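# Four-arm block arch spanning the gap between two desks

## Task

Using any number of the arms, make an arch over the space between the two desks out of the three blocks. Each of the two identical leaning blocks must stand upright on one of its ends (either end), sitting flat, with one block on each desk, and the two must tilt in toward each other. The third block, the keystone, must sit centred between them, resting on their slanted upper faces with no gap at either contact. All three blocks must lie along one line.

## Robot and tools

Setup: four identical i2rt Big YAM arms, named arm1, arm2, arm3 and arm4. Each has six revolute joints, a two-finger gripper and a wrist camera (arm1_cam_wrist to arm4_cam_wrist). Two fixed room cameras, cam_low and cam_low_2, are not attached to any arm. Feet (base_link) in the scene frame, in metres, with quaternions in w,x,y,z order: arm1 (+0.378, +0.498, +0.793), arm2 (-0.376, +0.548, +0.723), arm3 (-0.379, -0.498, +0.790), arm4 (+0.378, -0.498, +0.808). Each foot faces along its own +x. The desk tops under the arms are at z=+0.720. Reach is about 1.0 m from the joint1 axis.

Frames: all poses share one scene frame, origin on the floor, +z up, metres. The "hand" point sits between the finger pads, roughly 1 cm behind the fingertips. The fingers point along the hand's +z axis and open and close along its y axis. hand_target is where the hand would be at the joint targets the drives currently hold. Reported hand positions can be off, more so at long reach, and hands often settle a centimetre or more from where they were sent.

Tool move: optional keys arm1, arm2, arm3, arm4 and cameras. Each arm key takes an object with these fields:
- joints: absolute targets by name. joint1_rad -2.879..2.879 (base turn, positive counter-clockwise seen from above), joint2_rad 0..3.141 (shoulder), joint3_rad 0..3.019 (elbow), joint4_rad -1.692..1.57 (hand pitch, positive lifts the fingers), joint5_rad -1.57..1.57 (sideways swing, positive to the arm's right), joint6_rad -2.094..2.094 (roll, positive clockwise seen from behind). All are in radians. gripper_m is the fingertip gap in metres, 0..0.093.
- target: one list of 7 numbers for that arm, [x, y, z, qw, qx, qy, qz]. It is an absolute hand pose in the scene frame, in metres plus a unit quaternion. The hand moves along a straight line from its current hand_target toward it. When target is used, joints may hold only gripper_m.
- speed: top speed of that straight path in m/s, 0.002..0.5, default 0.25. Rotation is capped at twice this value in rad/s. speed is only valid together with target.
- min_time_s: 0.1..8 s, the least duration for that arm's joint moves.
Every arm named in one call starts moving at the same moment. All hand paths in a call finish together, paced by the slowest. A path lasts 0.5–10 s and an action at most 15 s. Paths do not avoid obstacles or other arms. An arm left out of a call receives no new command, but it may still be pushing toward an earlier target. cameras is a list drawn from the six camera names or "all". [] returns no images. If omitted, a call with no arm returns all images and a call with motion returns none. An empty move reports the full state plus images. An unknown key makes the call invalid. An out-of-range value gets it refused, and a refusal also cancels the move, wait and finished_scene calls that follow it in the same reply.

Other tools: wait(seconds 0..10, optional cameras) lets time pass without new commands. zoom_image(camera, region [x0, y0, x1, y1] in pixels, top-left origin, at most 504 by 504) enlarges part of that camera's latest image. read_manual(section "licences") only returns licence text. finished_scene(scene = current scene number) closes the scene for good. The arch must then stand on its own, with no arm holding it.

Reading results: the "move" line lists each arm that was sent motion, with "done" or its worst status, e.g. "move: arm1 done; arm2 time_out". joint_status and hand_status explain how each motion ended:
- off_target: the joint stopped short and may still be pushing.
- time_out: the joint could not finish in time. It keeps a nearby target and keeps pushing. Send it its reported position to relieve it.
- not_followed, "joint command not followed" or "pose unreachable": the self/inter-arm safety check or reachability blocked the command. The gripper part still runs.
on_its_own lists what an arm did without being told, and "held at" there is a target, not a reading. Arms under "as last shown" were not commanded; they read "not commanded" and their other lines repeat earlier values. "pictures" gives the image order, and images may lag the state slightly. Joint velocities are in rad/s (m/s for the gripper); "within noise" means still. Joint torques are in N m, positive toward larger angles. They include gravity and are offset, and numbers 3 and 4 wrap at ±28. MOTOR HOT appears at 85 °C. At 100 °C an OVER-TEMPERATURE FAULT drops that arm for 30–60 s or more. Afterwards, keys that read limit_stop_at_motor_heat must be sent again.

Gripper: while gripping a hard block at full force, gripper_m reads up to 0.005 below the block width, or up to 0.002 above it on some units. Closed on nothing, it reads 0.000–0.003. A target about 0.005 under the first-contact reading gives full force (roughly 50–64 N per pad). To release, command a gap well above the current reading.

Cameras: calibration (K, distortion, T_world_to_cam) is given per camera and may be slightly off. Wrist camera poses are derived from the joint readings.

Avoid: knocking or dropping anything out of the work area, letting blocks fall far, releasing a block that is still moving, and hitting desks or fixed objects hard. Never let arms press on each other; a gripper closing on another arm's fingers counts as a press. Contact between arms is not reported, and the safety check may act too late. Arms keep pushing after contact, and sustained pushing, holding loads or a stretched-out pose heats the motors. The wrist joints are weaker and have backlash. Loose objects may occasionally get a small push. The simulation keeps running between calls, holding the last commands.

Each tool is called after ">>>" by a JSON object that holds its "name" and its "arguments".

## Session

>>> {"name": "move", "arguments": {}}

Scene clock: 0.00 s.
Joint torques (N m): no reading
Motor temperatures (°C): arm1=[31 26 20 25 23 21 20] | arm2=[31 26 24 23 22 24 22] | arm3=[33 21 21 20 21 20 22] | arm4=[30 23 22 21 21 20 24]
Heat: arm1: hottest joint1_rad 31 °C; arm2: hottest joint1_rad 31 °C; arm3: hottest joint1_rad 33 °C; arm4: hottest joint1_rad 30 °C.
Joint velocities: within noise
arm1.joint_positions: joint1_rad=+0.252 joint2_rad=+0.565 joint3_rad=+1.417 joint4_rad=-1.312 joint5_rad=+0.231 joint6_rad=+0.335 gripper_m=+0.09396
arm1.joint_status: not commanded
arm1.hand: x=+0.2331 y=+0.3420 z=+1.3630 quat_wxyz=(-0.255, -0.816, -0.228, +0.467) (m; scene frame)
arm1.hand_target: x=+0.2350 y=+0.3453 z=+1.3773 quat_wxyz=(-0.264, -0.808, -0.223, +0.477) (m; scene frame)
arm1.hand_status: not commanded
arm2.joint_positions: joint1_rad=-0.344 joint2_rad=+0.538 joint3_rad=+1.349 joint4_rad=-1.179 joint5_rad=-0.039 joint6_rad=-0.043 gripper_m=+0.09396
arm2.joint_status: not commanded
arm2.hand: x=-0.2747 y=+0.3419 z=+1.2925 quat_wxyz=(-0.471, -0.427, -0.707, +0.309) (m; scene frame)
arm2.hand_target: x=-0.2760 y=+0.3453 z=+1.3035 quat_wxyz=(-0.479, -0.423, -0.701, +0.315) (m; scene frame)
arm2.hand_status: not commanded
arm3.joint_positions: joint1_rad=-0.129 joint2_rad=+0.637 joint3_rad=+1.421 joint4_rad=-1.483 joint5_rad=+0.288 joint6_rad=+0.023 gripper_m=+0.09396
arm3.joint_status: not commanded
arm3.hand: x=-0.1762 y=-0.4144 z=+1.3152 quat_wxyz=(-0.437, +0.208, -0.875, -0.010) (m; scene frame)
arm3.hand_target: x=-0.1775 y=-0.4154 z=+1.3269 quat_wxyz=(-0.449, +0.204, -0.870, -0.015) (m; scene frame)
arm3.hand_status: not commanded
arm4.joint_positions: joint1_rad=-0.487 joint2_rad=+0.635 joint3_rad=+1.435 joint4_rad=-1.145 joint5_rad=+0.142 joint6_rad=-0.011 gripper_m=+0.09396
arm4.joint_status: not commanded
arm4.hand: x=+0.3180 y=-0.2481 z=+1.4083 quat_wxyz=(-0.383, +0.644, -0.504, -0.431) (m; scene frame)
arm4.hand_target: x=+0.3194 y=-0.2522 z=+1.4222 quat_wxyz=(-0.390, +0.636, -0.499, -0.442) (m; scene frame)
arm4.hand_status: not commanded
pictures: arm1_cam_wrist, arm2_cam_wrist, arm3_cam_wrist, arm4_cam_wrist, cam_low, cam_low_2

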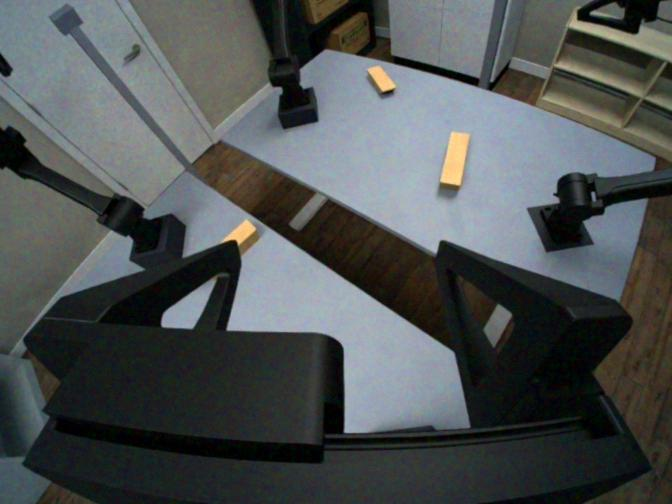

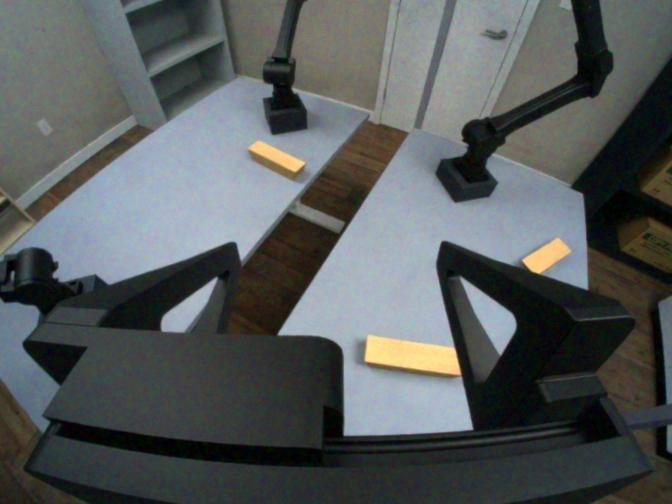

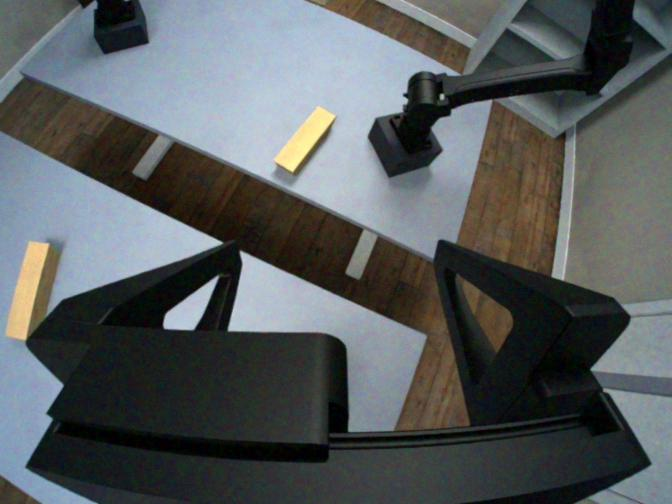

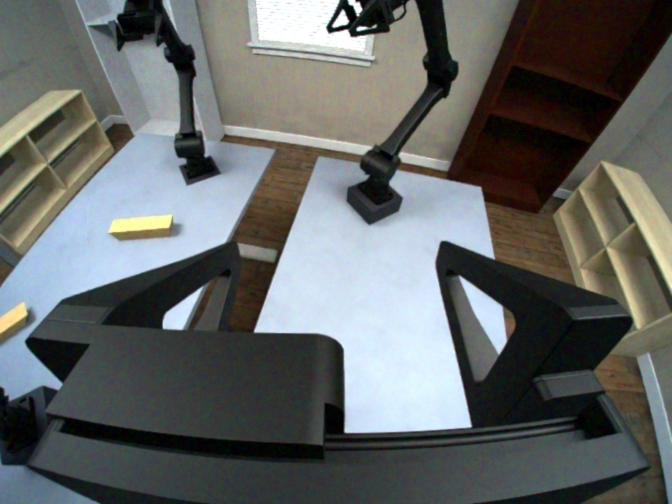

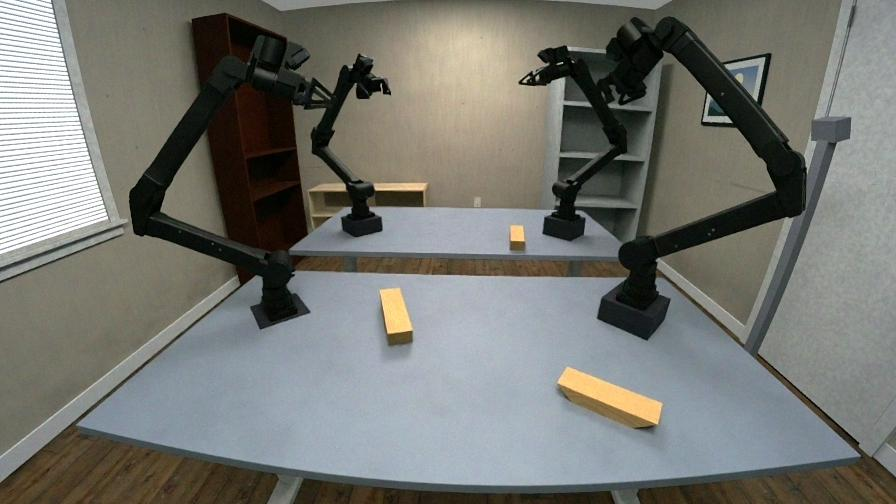

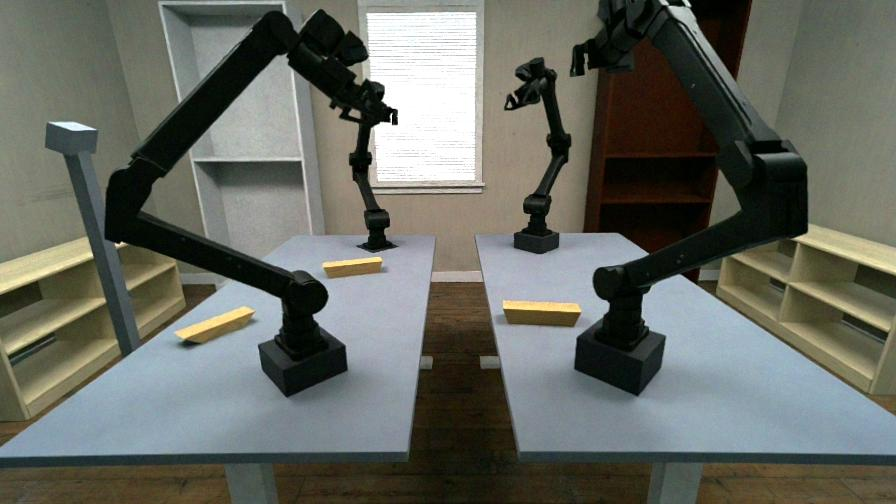

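>>> {"name": "zoom_image", "arguments": {"camera": "cam_low", "region": [360, 270, 700, 450]}}

>>> {"name": "zoom_image", "arguments": {"camera": "cam_low_2", "region": [160, 230, 600, 360]}}

>>> {"name": "zoom_image", "arguments": {"camera": "arm1_cam_wrist", "region": [200, 40, 520, 280]}}

>>> {"name": "zoom_image", "arguments": {"camera": "arm2_cam_wrist", "region": [220, 120, 600, 400]}}

>>> {"name": "zoom_image", "arguments": {"camera": "arm3_cam_wrist", "region": [0, 80, 400, 360]}}

>>> {"name": "zoom_image", "arguments": {"camera": "arm4_cam_wrist", "region": [0, 180, 240, 360]}}

Scaled by 1.482 from the camera's 896x504 image, which has a finer 1280x720 frame.

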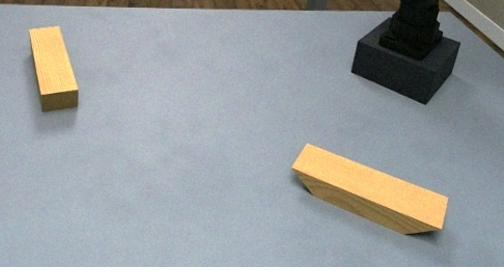

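Scaled by 1.145 from the camera's 896x504 image, which has a finer 1280x720 frame.

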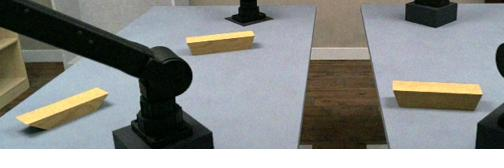

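Scaled by 1.575 from the camera's 672x504 image, which has a finer 960x720 frame.

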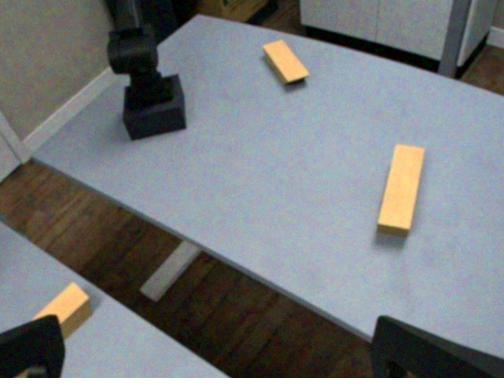

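Scaled by 1.326 from the camera's 672x504 image, which has a finer 960x720 frame.

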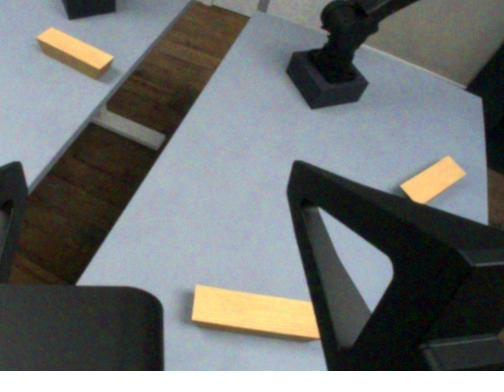

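Scaled by 1.260 from the camera's 672x504 image, which has a finer 960x720 frame.

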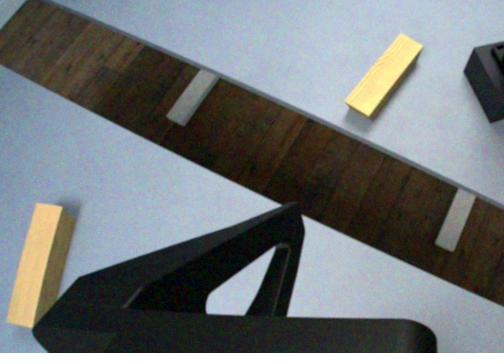

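Scaled by 2.100 from the camera's 672x504 image, which has a finer 960x720 frame.

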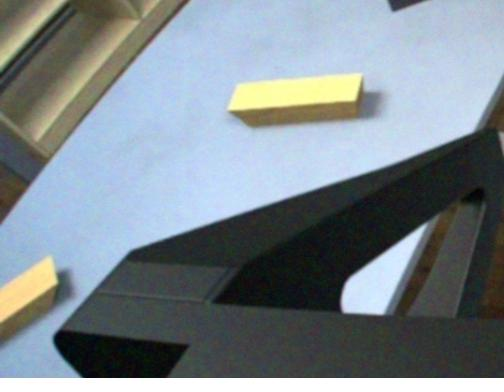

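>>> {"name": "move", "arguments": {"arm2": {"joints": {"joint1_rad": -0.737, "joint2_rad": 1.054, "joint3_rad": 1.049, "joint4_rad": -1.042, "joint5_rad": 0, "joint6_rad": 0}, "min_time_s": 3}, "arm3": {"joints": {"joint1_rad": 1.888, "joint2_rad": 0.722, "joint3_rad": 0.730, "joint4_rad": -1.141, "joint5_rad": 0, "joint6_rad": 0}, "min_time_s": 4}, "arm4": {"joints": {"joint1_rad": -0.22, "joint2_rad": 0.552, "joint3_rad": 0.651, "joint4_rad": -1.321, "joint5_rad": 0, "joint6_rad": 0}, "min_time_s": 3}, "cameras": ["arm2_cam_wrist", "arm3_cam_wrist", "arm4_cam_wrist"]}}

Scene clock: 38.10 s.
Joint torques (N m): arm1=[0.15 2.26 11.96 1.54 0.06 -0.08] | arm2=[-1.85 -4.72 9.7 1.43 0.09 0.09] | arm3=[2.02 -0.56 8.42 1.03 -0.12 0.04] | arm4=[2.67 -2.32 10.03 0.62 -0.11 0.11]
Motor temperatures (°C): arm1=[31 25 23 25 23 21 20] | arm2=[30 26 30 23 22 24 22] | arm3=[33 21 27 21 21 20 22] | arm4=[30 23 28 21 21 20 24]
Heat: arm1: hottest joint1_rad 31 °C; arm2: hottest joint1_rad 30 °C; arm3: hottest joint1_rad 33 °C; arm4: hottest joint1_rad 30 °C.
move: arm2 done; arm3 done; arm4 done
Joint velocities: within noise
arm1: as last shown
arm2.joint_positions: joint1_rad=-0.725 joint2_rad=+1.049 joint3_rad=+1.057 joint4_rad=-1.056 joint5_rad=-0.010 joint6_rad=-0.013 gripper_m=+0.09396
arm2.joint_status: all done
arm2.hand: x=-0.3617 y=+0.1497 z=+1.0030 quat_wxyz=(-0.182, -0.668, -0.698, +0.181) (m; scene frame)
arm2.hand_target: x=-0.3668 y=+0.1475 z=+0.9990 quat_wxyz=(-0.182, -0.677, -0.689, +0.182) (m; scene frame)
arm2.hand_status: not commanded
arm3.joint_positions: joint1_rad=+1.874 joint2_rad=+0.716 joint3_rad=+0.737 joint4_rad=-1.156 joint5_rad=+0.004 joint6_rad=+0.015 gripper_m=+0.09397
arm3.joint_status: all done
arm3.hand: x=-0.6105 y=-0.3657 z=+1.0042 quat_wxyz=(-0.055, +0.942, -0.256, -0.210) (m; scene frame)
arm3.hand_target: x=-0.6147 y=-0.3682 z=+1.0008 quat_wxyz=(-0.054, +0.945, -0.242, -0.211) (m; scene frame)
arm3.hand_status: not commanded
arm4.joint_positions: joint1_rad=-0.231 joint2_rad=+0.562 joint3_rad=+0.646 joint4_rad=-1.308 joint5_rad=+0.002 joint6_rad=-0.011 gripper_m=+0.09396
arm4.joint_status: all done
arm4.hand: x=+0.2660 y=-0.3289 z=+0.9965 quat_wxyz=(-0.083, +0.871, -0.460, -0.151) (m; scene frame)
arm4.hand_target: x=+0.2652 y=-0.3323 z=+0.9997 quat_wxyz=(-0.081, +0.871, -0.460, -0.154) (m; scene frame)
arm4.hand_status: not commanded
pictures: arm2_cam_wrist, arm3_cam_wrist, arm4_cam_wrist
camera_calibration:
arm2_cam_wrist: T_world_to_cam=[[-0.999653, -0.00330328, 0.0261452, -0.389824], [-0.0021139, 0.998967, 0.0453888, -0.185902], [-0.0262682, 0.0453178, -0.998627, 1.10541], [0, 0, 0, 1]] pos_world=[-0.361045, 0.134328, 1.12253]
arm3_cam_wrist: T_world_to_cam=[[0.513773, 0.85792, 0.00335438, 0.623782], [0.841849, -0.504894, 0.190718, 0.139685], [0.165314, -0.0951617, -0.981639, 1.17688], [0, 0, 0, 1]] pos_world=[-0.632631, -0.352635, 1.12654]
arm4_cam_wrist: T_world_to_cam=[[0.82526, 0.564538, 0.0155785, -0.0496617], [0.537979, -0.794231, 0.282447, -0.683097], [0.171825, -0.224711, -0.959156, 0.963199], [0, 0, 0, 1]] pos_world=[0.242974, -0.298059, 1.11757]

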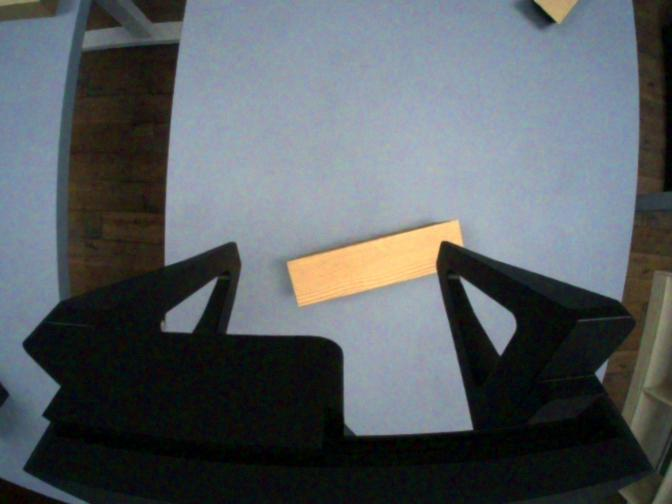

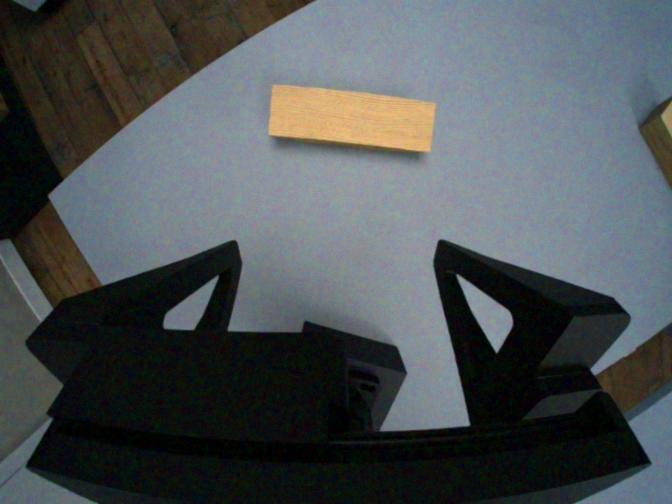

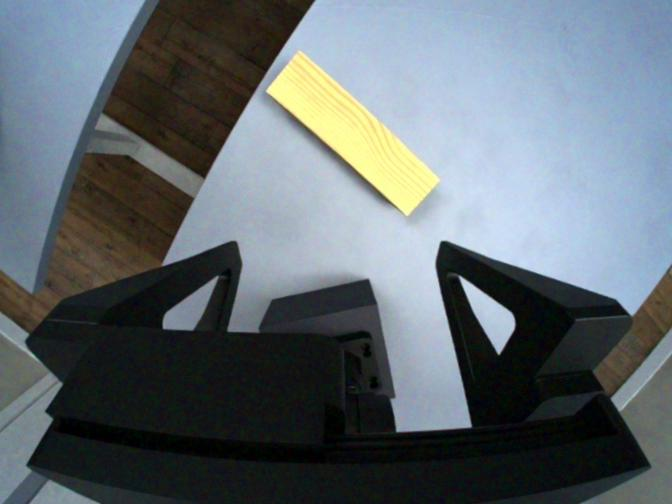

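>>> {"name": "move", "arguments": {"cameras": ["cam_low", "cam_low_2"]}}

>>> {"name": "zoom_image", "arguments": {"camera": "cam_low_2", "region": [310, 245, 400, 290]}}

>>> {"name": "zoom_image", "arguments": {"camera": "cam_low_2", "region": [490, 285, 600, 345]}}

>>> {"name": "zoom_image", "arguments": {"camera": "cam_low_2", "region": [160, 295, 270, 355]}}

>>> {"name": "zoom_image", "arguments": {"camera": "cam_low", "region": [540, 350, 680, 440]}}

>>> {"name": "zoom_image", "arguments": {"camera": "cam_low", "region": [360, 270, 440, 360]}}

Scene clock: 51.93 s.
Joint torques (N m): arm1=[0.09 2.2 11.96 1.51 0.05 -0.08] | arm2=[-2.2 -4.78 9.74 1.43 0.08 0.08] | arm3=[1.9 -0.26 8.62 1.09 -0.11 0.05] | arm4=[2.67 -2.26 10.04 0.61 -0.1 0.11]
Motor temperatures (°C): arm1=[30 25 24 25 23 21 20] | arm2=[30 26 31 23 22 24 22] | arm3=[33 21 28 20 21 20 22] | arm4=[30 23 29 20 21 20 24]
Heat: arm1: hottest joint1_rad 30 °C; arm2: hottest joint3_rad 31 °C; arm3: hottest joint1_rad 33 °C; arm4: hottest joint1_rad 30 °C.
Joint velocities: within noise
arm1.joint_positions: joint1_rad=+0.252 joint2_rad=+0.565 joint3_rad=+1.417 joint4_rad=-1.312 joint5_rad=+0.231 joint6_rad=+0.335 gripper_m=+0.09396
arm1.joint_status: not commanded
arm1.hand: x=+0.2331 y=+0.3420 z=+1.3630 quat_wxyz=(-0.255, -0.816, -0.228, +0.467) (m; scene frame)
arm1.hand_target: x=+0.2350 y=+0.3453 z=+1.3773 quat_wxyz=(-0.264, -0.808, -0.223, +0.477) (m; scene frame)
arm1.hand_status: not commanded
arm2.joint_positions: joint1_rad=-0.725 joint2_rad=+1.049 joint3_rad=+1.057 joint4_rad=-1.056 joint5_rad=-0.010 joint6_rad=-0.013 gripper_m=+0.09396
arm2.joint_status: all done
arm2.hand: x=-0.3617 y=+0.1497 z=+1.0030 quat_wxyz=(-0.182, -0.668, -0.698, +0.181) (m; scene frame)
arm2.hand_target: x=-0.3668 y=+0.1475 z=+0.9990 quat_wxyz=(-0.182, -0.677, -0.689, +0.182) (m; scene frame)
arm2.hand_status: not commanded
arm3.joint_positions: joint1_rad=+1.874 joint2_rad=+0.716 joint3_rad=+0.737 joint4_rad=-1.156 joint5_rad=+0.004 joint6_rad=+0.015 gripper_m=+0.09397
arm3.joint_status: all done
arm3.hand: x=-0.6105 y=-0.3657 z=+1.0042 quat_wxyz=(-0.055, +0.942, -0.256, -0.210) (m; scene frame)
arm3.hand_target: x=-0.6147 y=-0.3682 z=+1.0008 quat_wxyz=(-0.054, +0.945, -0.242, -0.211) (m; scene frame)
arm3.hand_status: not commanded
arm4.joint_positions: joint1_rad=-0.231 joint2_rad=+0.562 joint3_rad=+0.646 joint4_rad=-1.308 joint5_rad=+0.002 joint6_rad=-0.011 gripper_m=+0.09396
arm4.joint_status: all done
arm4.hand: x=+0.2660 y=-0.3289 z=+0.9965 quat_wxyz=(-0.083, +0.871, -0.460, -0.151) (m; scene frame)
arm4.hand_target: x=+0.2652 y=-0.3323 z=+0.9997 quat_wxyz=(-0.081, +0.871, -0.460, -0.154) (m; scene frame)
arm4.hand_status: not commanded
pictures: cam_low, cam_low_2

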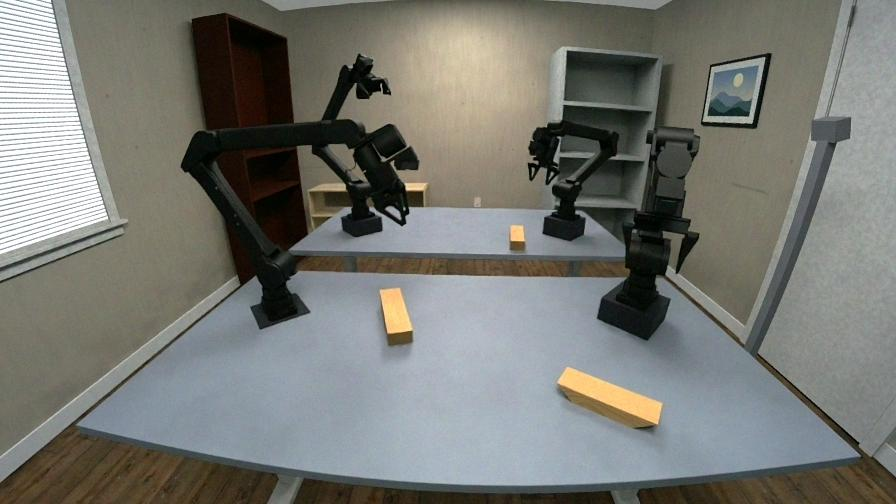

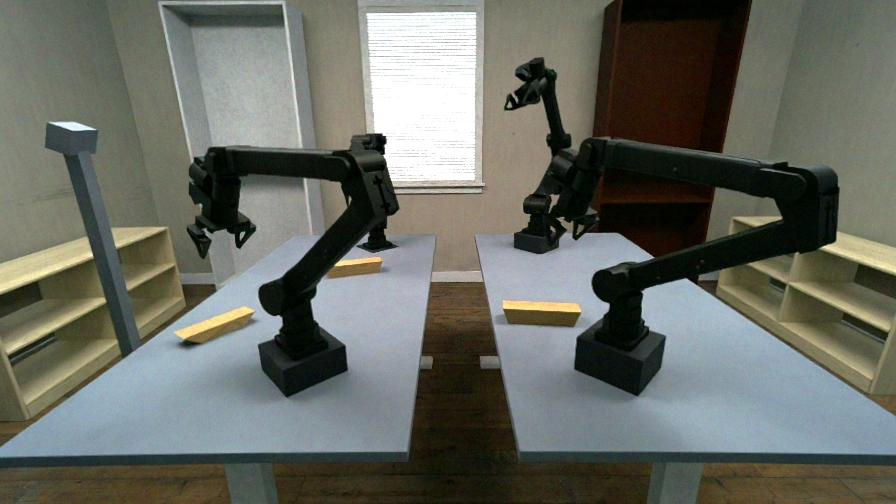

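Scaled by 5.600 from the camera's 896x504 image, which has a finer 1280x720 frame.

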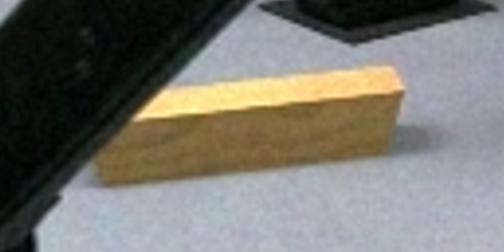

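Scaled by 4.582 from the camera's 896x504 image, which has a finer 1280x720 frame.

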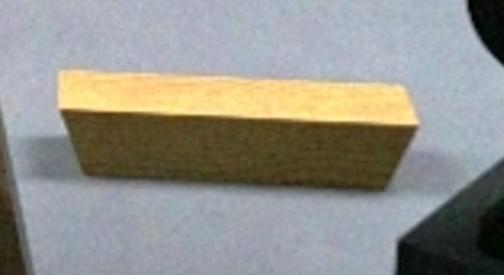

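Scaled by 4.582 from the camera's 896x504 image, which has a finer 1280x720 frame.

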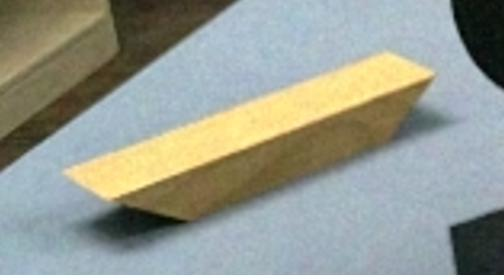

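Scaled by 3.600 from the camera's 896x504 image, which has a finer 1280x720 frame.

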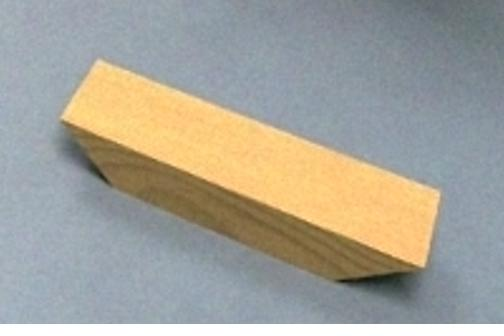

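Scaled by 5.600 from the camera's 896x504 image, which has a finer 1280x720 frame.

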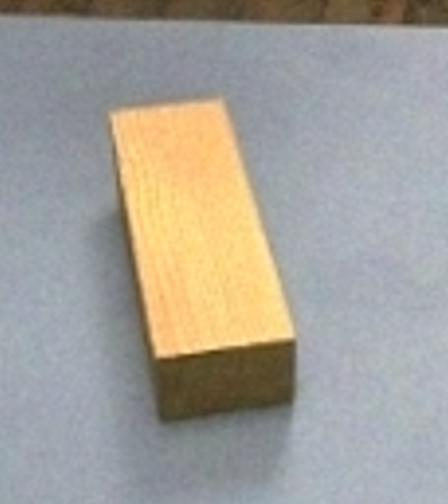

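>>> {"name": "move", "arguments": {"arm2": {"joints": {"joint1_rad": -0.688, "joint2_rad": 1.384, "joint3_rad": 0.966, "joint4_rad": -1.105, "joint5_rad": 0.257, "joint6_rad": -1.759}, "min_time_s": 3}, "arm3": {"joints": {"joint1_rad": 1.813, "joint2_rad": 1.55, "joint3_rad": 0.9435, "joint4_rad": -0.965, "joint5_rad": 0, "joint6_rad": 1.625}, "min_time_s": 3}, "arm4": {"joints": {"joint1_rad": -0.137, "joint2_rad": 1.457, "joint3_rad": 0.778, "joint4_rad": -1.079, "joint5_rad": 0.184, "joint6_rad": -0.769}, "min_time_s": 3}, "cameras": ["arm2_cam_wrist", "arm3_cam_wrist", "arm4_cam_wrist", "cam_low", "cam_low_2"]}}

Scene clock: 93.53 s.
Joint torques (N m): arm1=[-0.03 2.14 11.96 1.55 0.05 -0.08] | arm2=[-0.15 -7.41 8.05 -0.31 0.19 -0.17] | arm3=[-0.26 -9.41 10.43 -0.03 -0.04 0.3] | arm4=[2.61 -9.47 9.66 0.44 0.16 -0.17]
Motor temperatures (°C): arm1=[30 25 26 25 23 21 20] | arm2=[30 26 32 23 22 24 22] | arm3=[33 21 30 20 21 20 22] | arm4=[30 23 31 20 21 20 24]
Heat: arm1: hottest joint1_rad 30 °C; arm2: hottest joint3_rad 32 °C; arm3: hottest joint1_rad 33 °C; arm4: hottest joint3_rad 31 °C.
move: arm2 done; arm3 done; arm4 done
Joint velocities: within noise
arm1: as last shown
arm2.joint_positions: joint1_rad=-0.701 joint2_rad=+1.374 joint3_rad=+0.975 joint4_rad=-1.096 joint5_rad=+0.254 joint6_rad=-1.740 gripper_m=+0.09397
arm2.joint_status: all done
arm2.hand: x=-0.3998 y=+0.1614 z=+0.8478 quat_wxyz=(+0.134, +0.104, -0.985, +0.028) (m; scene frame)
arm2.hand_target: x=-0.3958 y=+0.1669 z=+0.8409 quat_wxyz=(+0.135, +0.119, -0.984, +0.014) (m; scene frame)
arm2.hand_status: not commanded
arm3.joint_positions: joint1_rad=+1.827 joint2_rad=+1.545 joint3_rad=+0.894 joint4_rad=-0.975 joint5_rad=+0.004 joint6_rad=+1.609 gripper_m=+0.09398
arm3.joint_status: all done
arm3.hand: x=-0.6911 y=-0.3000 z=+0.8224 quat_wxyz=(-0.015, +0.466, -0.884, +0.022) (m; scene frame)
arm3.hand_target: x=-0.7101 y=-0.2824 z=+0.8355 quat_wxyz=(+0.000, +0.454, -0.891, +0.000) (m; scene frame)
arm3.hand_status: not commanded
arm4.joint_positions: joint1_rad=-0.148 joint2_rad=+1.447 joint3_rad=+0.736 joint4_rad=-1.084 joint5_rad=+0.181 joint6_rad=-0.748 gripper_m=+0.09396
arm4.joint_status: all done
arm4.hand: x=+0.2303 y=-0.2605 z=+0.8344 quat_wxyz=(+0.021, +0.987, -0.066, +0.142) (m; scene frame)
arm4.hand_target: x=+0.2139 y=-0.2445 z=+0.8415 quat_wxyz=(+0.004, +0.990, -0.055, +0.128) (m; scene frame)
arm4.hand_status: not commanded
pictures: arm2_cam_wrist, arm3_cam_wrist, arm4_cam_wrist, cam_low, cam_low_2
camera_calibration:
arm2_cam_wrist: T_world_to_cam=[[0.197826, -0.977918, 0.0673911, 0.177312], [-0.665736, -0.0835755, 0.741492, -0.871273], [-0.719486, -0.191551, -0.667568, 0.429377], [0, 0, 0, 1]] pos_world=[-0.306184, 0.182827, 0.920732]
arm3_cam_wrist: T_world_to_cam=[[0.819985, -0.568819, 0.0637923, 0.343293], [-0.49344, -0.646006, 0.582404, -1.01176], [-0.290072, -0.50904, -0.810393, 0.438318], [0, 0, 0, 1]] pos_world=[-0.653594, -0.23521, 0.922563]
arm4_cam_wrist: T_world_to_cam=[[0.127926, 0.991656, -0.0159416, 0.241923], [0.602756, -0.0649723, 0.795276, -0.816731], [0.787604, -0.111345, -0.606038, 0.422254], [0, 0, 0, 1]] pos_world=[0.128772, -0.245953, 0.909285]

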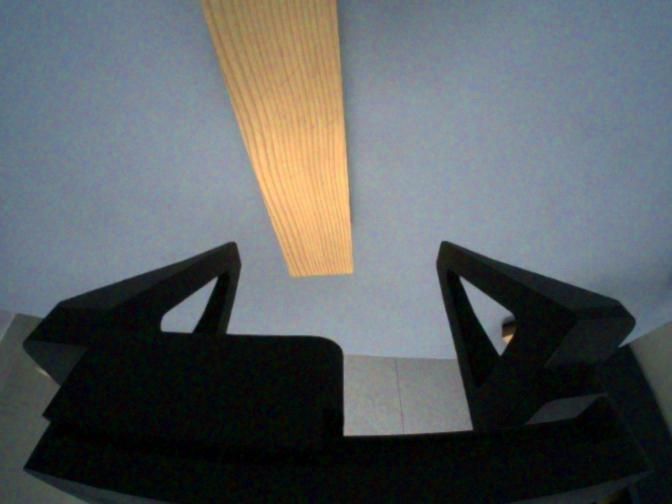

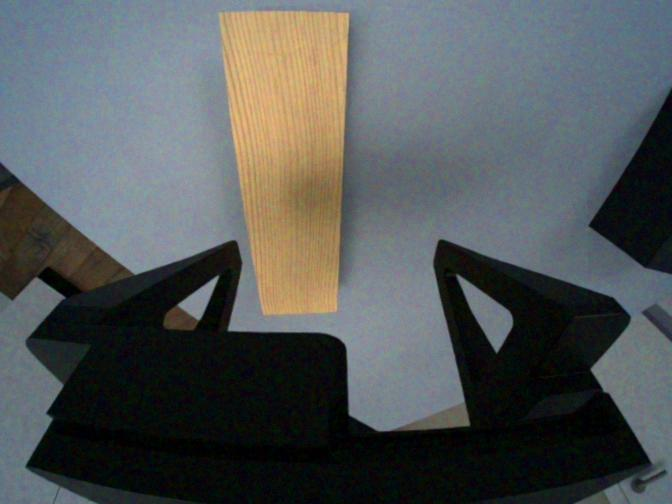

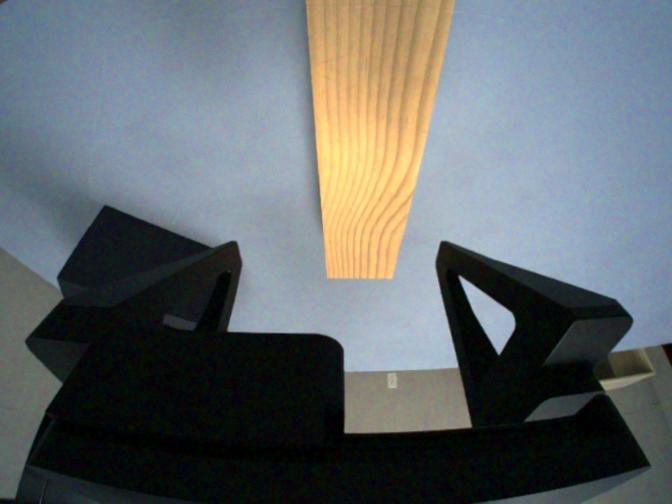

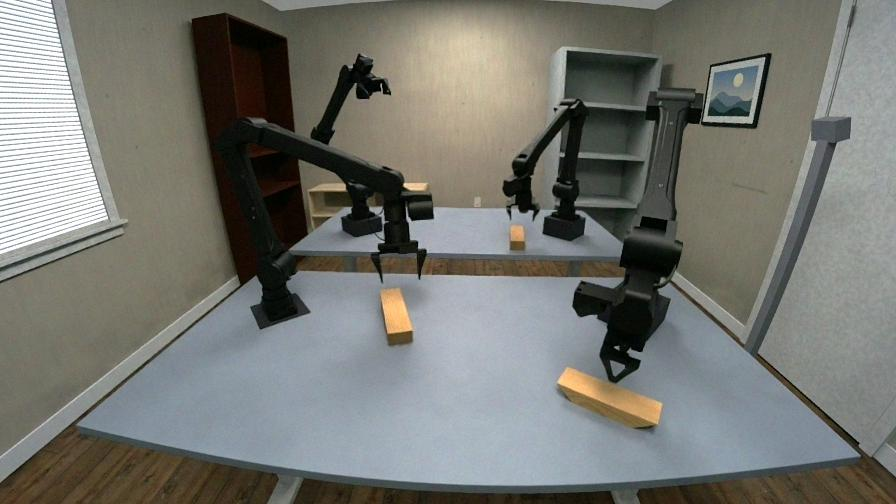

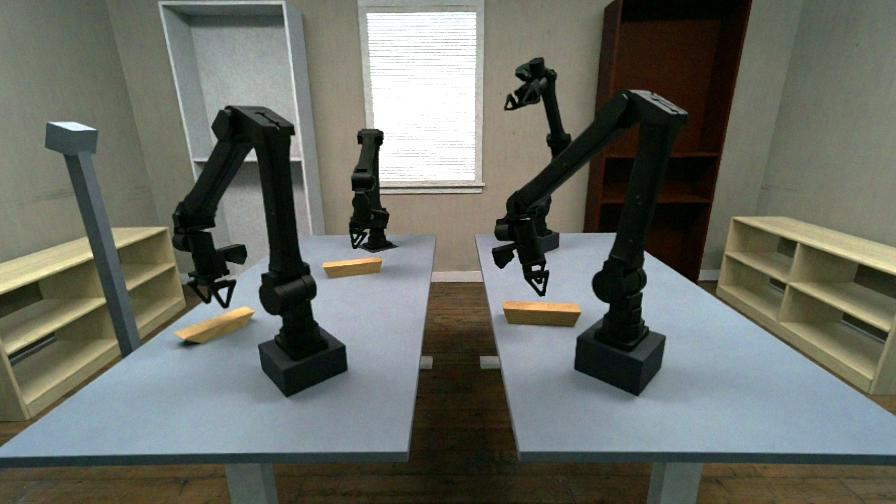

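>>> {"name": "move", "arguments": {"arm2": {"target": [-0.3745, 0.1885, 0.796, -0.1293, -0.1337, 0.9824, -0.0176], "speed": 0.08}, "arm3": {"target": [-0.7345, -0.2729, 0.808, 0, -0.4485, 0.8938, 0], "speed": 0.08}, "arm4": {"target": [0.2139, -0.2268, 0.810, -0.0072, -0.9899, 0.0544, -0.1303], "speed": 0.08}, "cameras": ["arm2_cam_wrist", "arm3_cam_wrist", "arm4_cam_wrist"]}}

Scene clock: 110.43 s.
Joint torques (N m): arm1=[-0.03 2.26 11.97 1.5 0.05 -0.08] | arm2=[-0.38 -6.83 7.57 0.49 -0.03 0.07] | arm3=[1.03 -10.29 10.04 -0.05 -0.05 0.32] | arm4=[0.97 -10.05 8.99 0.46 0.17 -0.16]
Motor temperatures (°C): arm1=[30 25 27 25 23 21 20] | arm2=[30 26 31 22 22 24 22] | arm3=[33 22 32 20 21 20 22] | arm4=[30 23 32 20 21 20 24]
Heat: arm1: hottest joint1_rad 30 °C; arm2: hottest joint3_rad 31 °C; arm3: hottest joint1_rad 33 °C; arm4: hottest joint3_rad 32 °C.
move: arm2 done; arm3 off_target; arm4 off_target
Joint velocities: within noise
arm1: as last shown
arm2.joint_positions: joint1_rad=-0.641 joint2_rad=+1.378 joint3_rad=+0.850 joint4_rad=-0.990 joint5_rad=+0.252 joint6_rad=-1.740 gripper_m=+0.09397
arm2.joint_status: not commanded
arm2.hand: x=-0.3795 y=+0.1865 z=+0.8033 quat_wxyz=(+0.132, +0.135, -0.982, +0.021) (m; scene frame)
arm2.hand_target: x=-0.3748 y=+0.1885 z=+0.7962 quat_wxyz=(+0.130, +0.135, -0.982, +0.017) (m; scene frame)
arm2.hand_status: done (0.009 m and 0.5 deg from the pose sent, 0.064 m and 3.7 deg at the start)
arm3.joint_positions: joint1_rad=+1.827 joint2_rad=+1.644 joint3_rad=+0.937 joint4_rad=-0.914 joint5_rad=+0.003 joint6_rad=+1.633 gripper_m=+0.09398
arm3.joint_status: not commanded
arm3.hand: x=-0.7127 y=-0.2867 z=+0.7982 quat_wxyz=(-0.013, +0.456, -0.890, +0.020) (m; scene frame)
arm3.hand_target: x=-0.7339 y=-0.2734 z=+0.8088 quat_wxyz=(+0.001, +0.448, -0.894, +0.000) (m; scene frame)
arm3.hand_status: off_target (0.028 m and 2.9 deg from the pose sent, 0.053 m and 3.9 deg at the start)
arm4.joint_positions: joint1_rad=-0.158 joint2_rad=+1.545 joint3_rad=+0.746 joint4_rad=-0.993 joint5_rad=+0.186 joint6_rad=-0.780 gripper_m=+0.09396
arm4.joint_status: not commanded
arm4.hand: x=+0.2241 y=-0.2467 z=+0.8060 quat_wxyz=(+0.021, +0.988, -0.055, +0.142) (m; scene frame)
arm4.hand_target: x=+0.2141 y=-0.2275 z=+0.8105 quat_wxyz=(+0.007, +0.990, -0.054, +0.130) (m; scene frame)
arm4.hand_status: off_target (0.023 m and 2.1 deg from the pose sent, 0.045 m and 2.4 deg at the start)
pictures: arm2_cam_wrist, arm3_cam_wrist, arm4_cam_wrist
camera_calibration:
arm2_cam_wrist: T_world_to_cam=[[0.256271, -0.965577, 0.0445543, 0.23892], [-0.658849, -0.140764, 0.738988, -0.807487], [-0.707279, -0.218736, -0.672244, 0.432451], [0, 0, 0, 1]] pos_world=[-0.287377, 0.211623, 0.876791]
arm3_cam_wrist: T_world_to_cam=[[0.806024, -0.589023, 0.0581068, 0.358875], [-0.506312, -0.635317, 0.583113, -1.00645], [-0.306551, -0.499424, -0.81031, 0.410139], [0, 0, 0, 1]] pos_world=[-0.673112, -0.223199, 0.898363]
arm4_cam_wrist: T_world_to_cam=[[0.106145, 0.994146, -0.0201773, 0.237508], [0.603788, -0.0483171, 0.795679, -0.785911], [0.790047, -0.09664, -0.605382, 0.414057], [0, 0, 0, 1]] pos_world=[0.122189, -0.234076, 0.880788]

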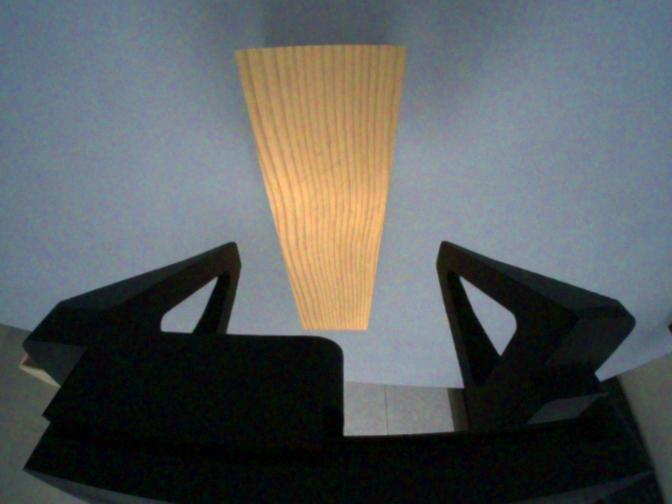

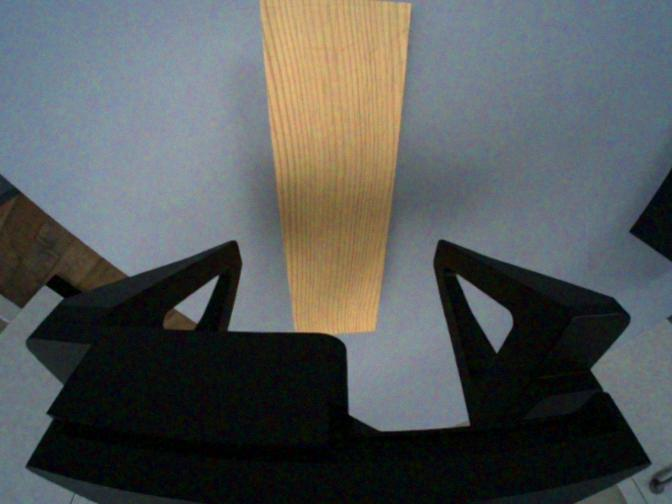

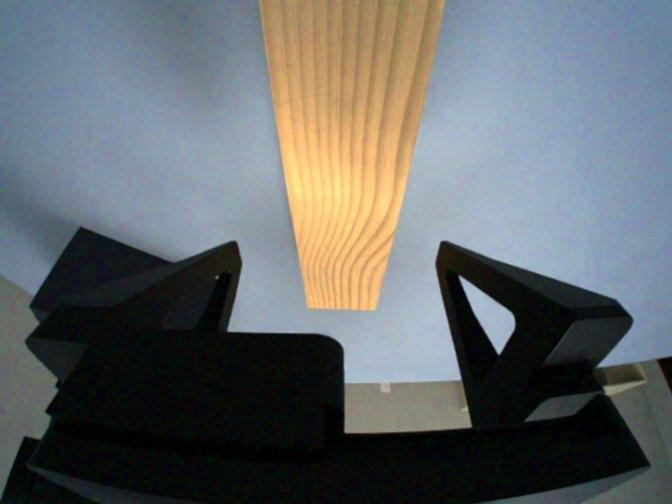

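>>> {"name": "move", "arguments": {"arm2": {"target": [-0.4146, 0.1833, 0.7384, -0.1293, -0.1337, 0.9824, -0.0176], "speed": 0.05}, "arm3": {"target": [-0.7337, -0.2732, 0.7557, -0.0129, -0.4485, 0.8938, 0.0199], "speed": 0.05}, "arm4": {"target": [0.2305, -0.2268, 0.7552, 0.0066, -0.9918, 0.0538, -0.1186], "speed": 0.05}, "cameras": ["arm2_cam_wrist", "arm3_cam_wrist", "arm4_cam_wrist"]}}

Scene clock: 127.73 s.
Joint torques (N m): arm1=[-0.03 2.32 11.99 1.52 0.05 -0.08] | arm2=[-2.08 -7.47 6.61 0.43 -0.05 -0.23] | arm3=[0.85 -9.7 4.72 0.9 -0.02 0.31] | arm4=[0.85 -10.52 5.27 0.66 0.17 -0.19]
Motor temperatures (°C): arm1=[30 25 27 25 23 21 20] | arm2=[30 26 31 22 22 24 22] | arm3=[33 22 30 20 20 20 22] | arm4=[30 23 31 20 21 20 24]
Heat: arm1: hottest joint1_rad 30 °C; arm2: hottest joint3_rad 31 °C; arm3: hottest joint1_rad 33 °C; arm4: hottest joint3_rad 31 °C.
move: arm2 done; arm3 off_target; arm4 done
Joint velocities: within noise
arm1: as last shown
arm2.joint_positions: joint1_rad=-0.728 joint2_rad=+1.488 joint3_rad=+0.777 joint4_rad=-0.778 joint5_rad=+0.244 joint6_rad=-1.821 gripper_m=+0.09397
arm2.joint_status: not commanded
arm2.hand: x=-0.4104 y=+0.1799 z=+0.7451 quat_wxyz=(+0.131, +0.130, -0.982, +0.024) (m; scene frame)
arm2.hand_target: x=-0.4144 y=+0.1833 z=+0.7385 quat_wxyz=(+0.129, +0.132, -0.983, +0.018) (m; scene frame)
arm2.hand_status: done (0.009 m and 0.9 deg from the pose sent, 0.074 m and 0.5 deg at the start)
arm3.joint_positions: joint1_rad=+1.827 joint2_rad=+1.711 joint3_rad=+0.921 joint4_rad=-0.733 joint5_rad=+0.003 joint6_rad=+1.633 gripper_m=+0.09398
arm3.joint_status: not commanded
arm3.hand: x=-0.7361 y=-0.2720 z=+0.7678 quat_wxyz=(+0.012, +0.455, -0.890, -0.022) (m; scene frame)
arm3.hand_target: x=-0.7333 y=-0.2734 z=+0.7560 quat_wxyz=(+0.012, +0.449, -0.893, -0.020) (m; scene frame)
arm3.hand_status: off_target (0.012 m and 1.0 deg from the pose sent, 0.049 m and 5.6 deg at the start)
arm4.joint_positions: joint1_rad=-0.199 joint2_rad=+1.639 joint3_rad=+0.693 joint4_rad=-0.771 joint5_rad=+0.194 joint6_rad=-0.826 gripper_m=+0.09396
arm4.joint_status: not commanded
arm4.hand: x=+0.2291 y=-0.2311 z=+0.7598 quat_wxyz=(-0.005, +0.991, -0.055, +0.121) (m; scene frame)
arm4.hand_target: x=+0.2319 y=-0.2283 z=+0.7557 quat_wxyz=(-0.004, +0.991, -0.053, +0.121) (m; scene frame)
arm4.hand_status: done (0.006 m and 0.4 deg from the pose sent, 0.055 m and 4.2 deg at the start)
pictures: arm2_cam_wrist, arm3_cam_wrist, arm4_cam_wrist
camera_calibration:
arm2_cam_wrist: T_world_to_cam=[[0.247891, -0.967332, 0.053091, 0.23366], [-0.662114, -0.12916, 0.738189, -0.788482], [-0.707217, -0.218143, -0.672502, 0.370185], [0, 0, 0, 1]] pos_world=[-0.318186, 0.20494, 0.818594]
arm3_cam_wrist: T_world_to_cam=[[0.806787, -0.589496, -0.0398651, 0.463826], [-0.457545, -0.666037, 0.589107, -0.968306], [-0.373828, -0.457044, -0.807071, 0.345244], [0, 0, 0, 1]] pos_world=[-0.688191, -0.213713, 0.867563]
arm4_cam_wrist: T_world_to_cam=[[0.100863, 0.994483, 0.0288034, 0.184578], [0.635951, -0.0867099, 0.766843, -0.745757], [0.76511, -0.0590285, -0.641188, 0.425197], [0, 0, 0, 1]] pos_world=[0.130325, -0.223125, 0.839194]

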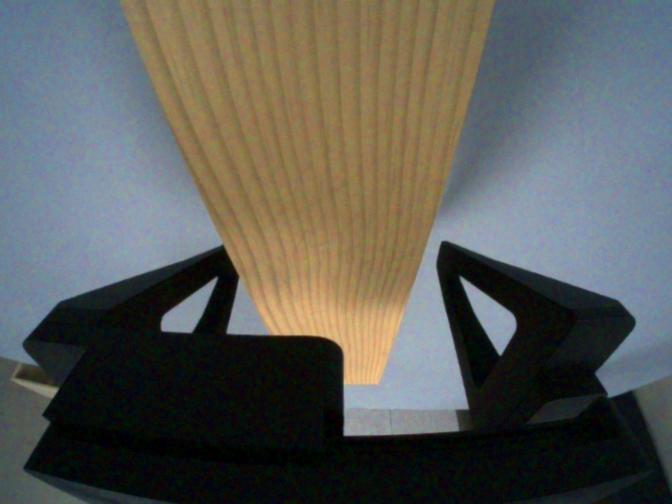

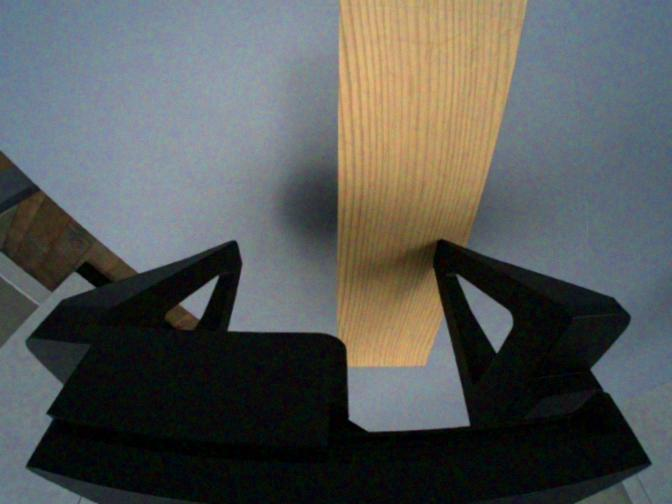

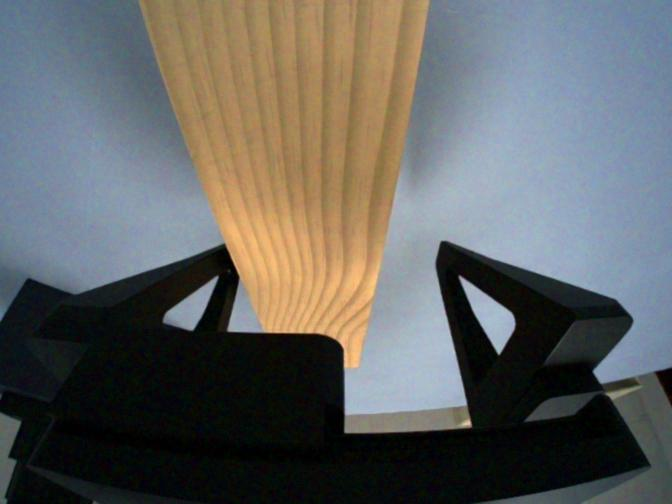

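>>> {"name": "zoom_image", "arguments": {"camera": "arm2_cam_wrist", "region": [180, 180, 480, 400]}}

>>> {"name": "zoom_image", "arguments": {"camera": "arm4_cam_wrist", "region": [180, 180, 480, 400]}}

>>> {"name": "zoom_image", "arguments": {"camera": "arm3_cam_wrist", "region": [180, 180, 480, 400]}}

Scaled by 1.680 from the camera's 672x504 image, which has a finer 960x720 frame.

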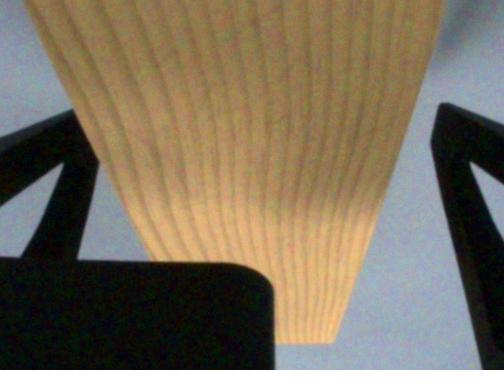

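Scaled by 1.680 from the camera's 672x504 image, which has a finer 960x720 frame.

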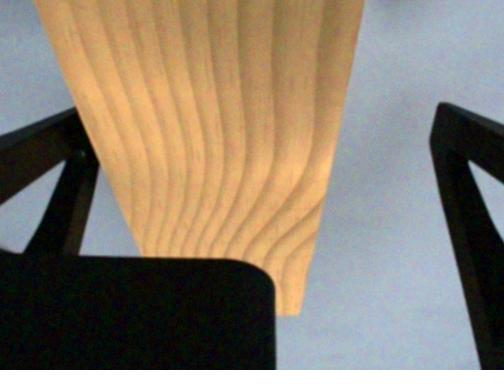

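Scaled by 1.680 from the camera's 672x504 image, which has a finer 960x720 frame.

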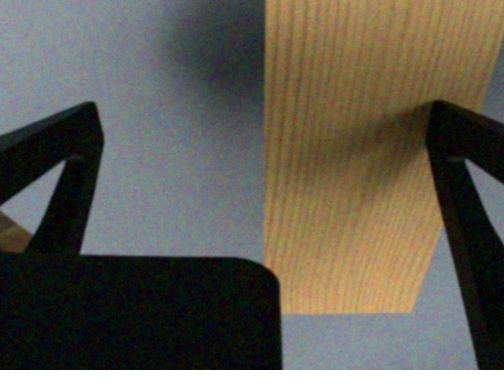

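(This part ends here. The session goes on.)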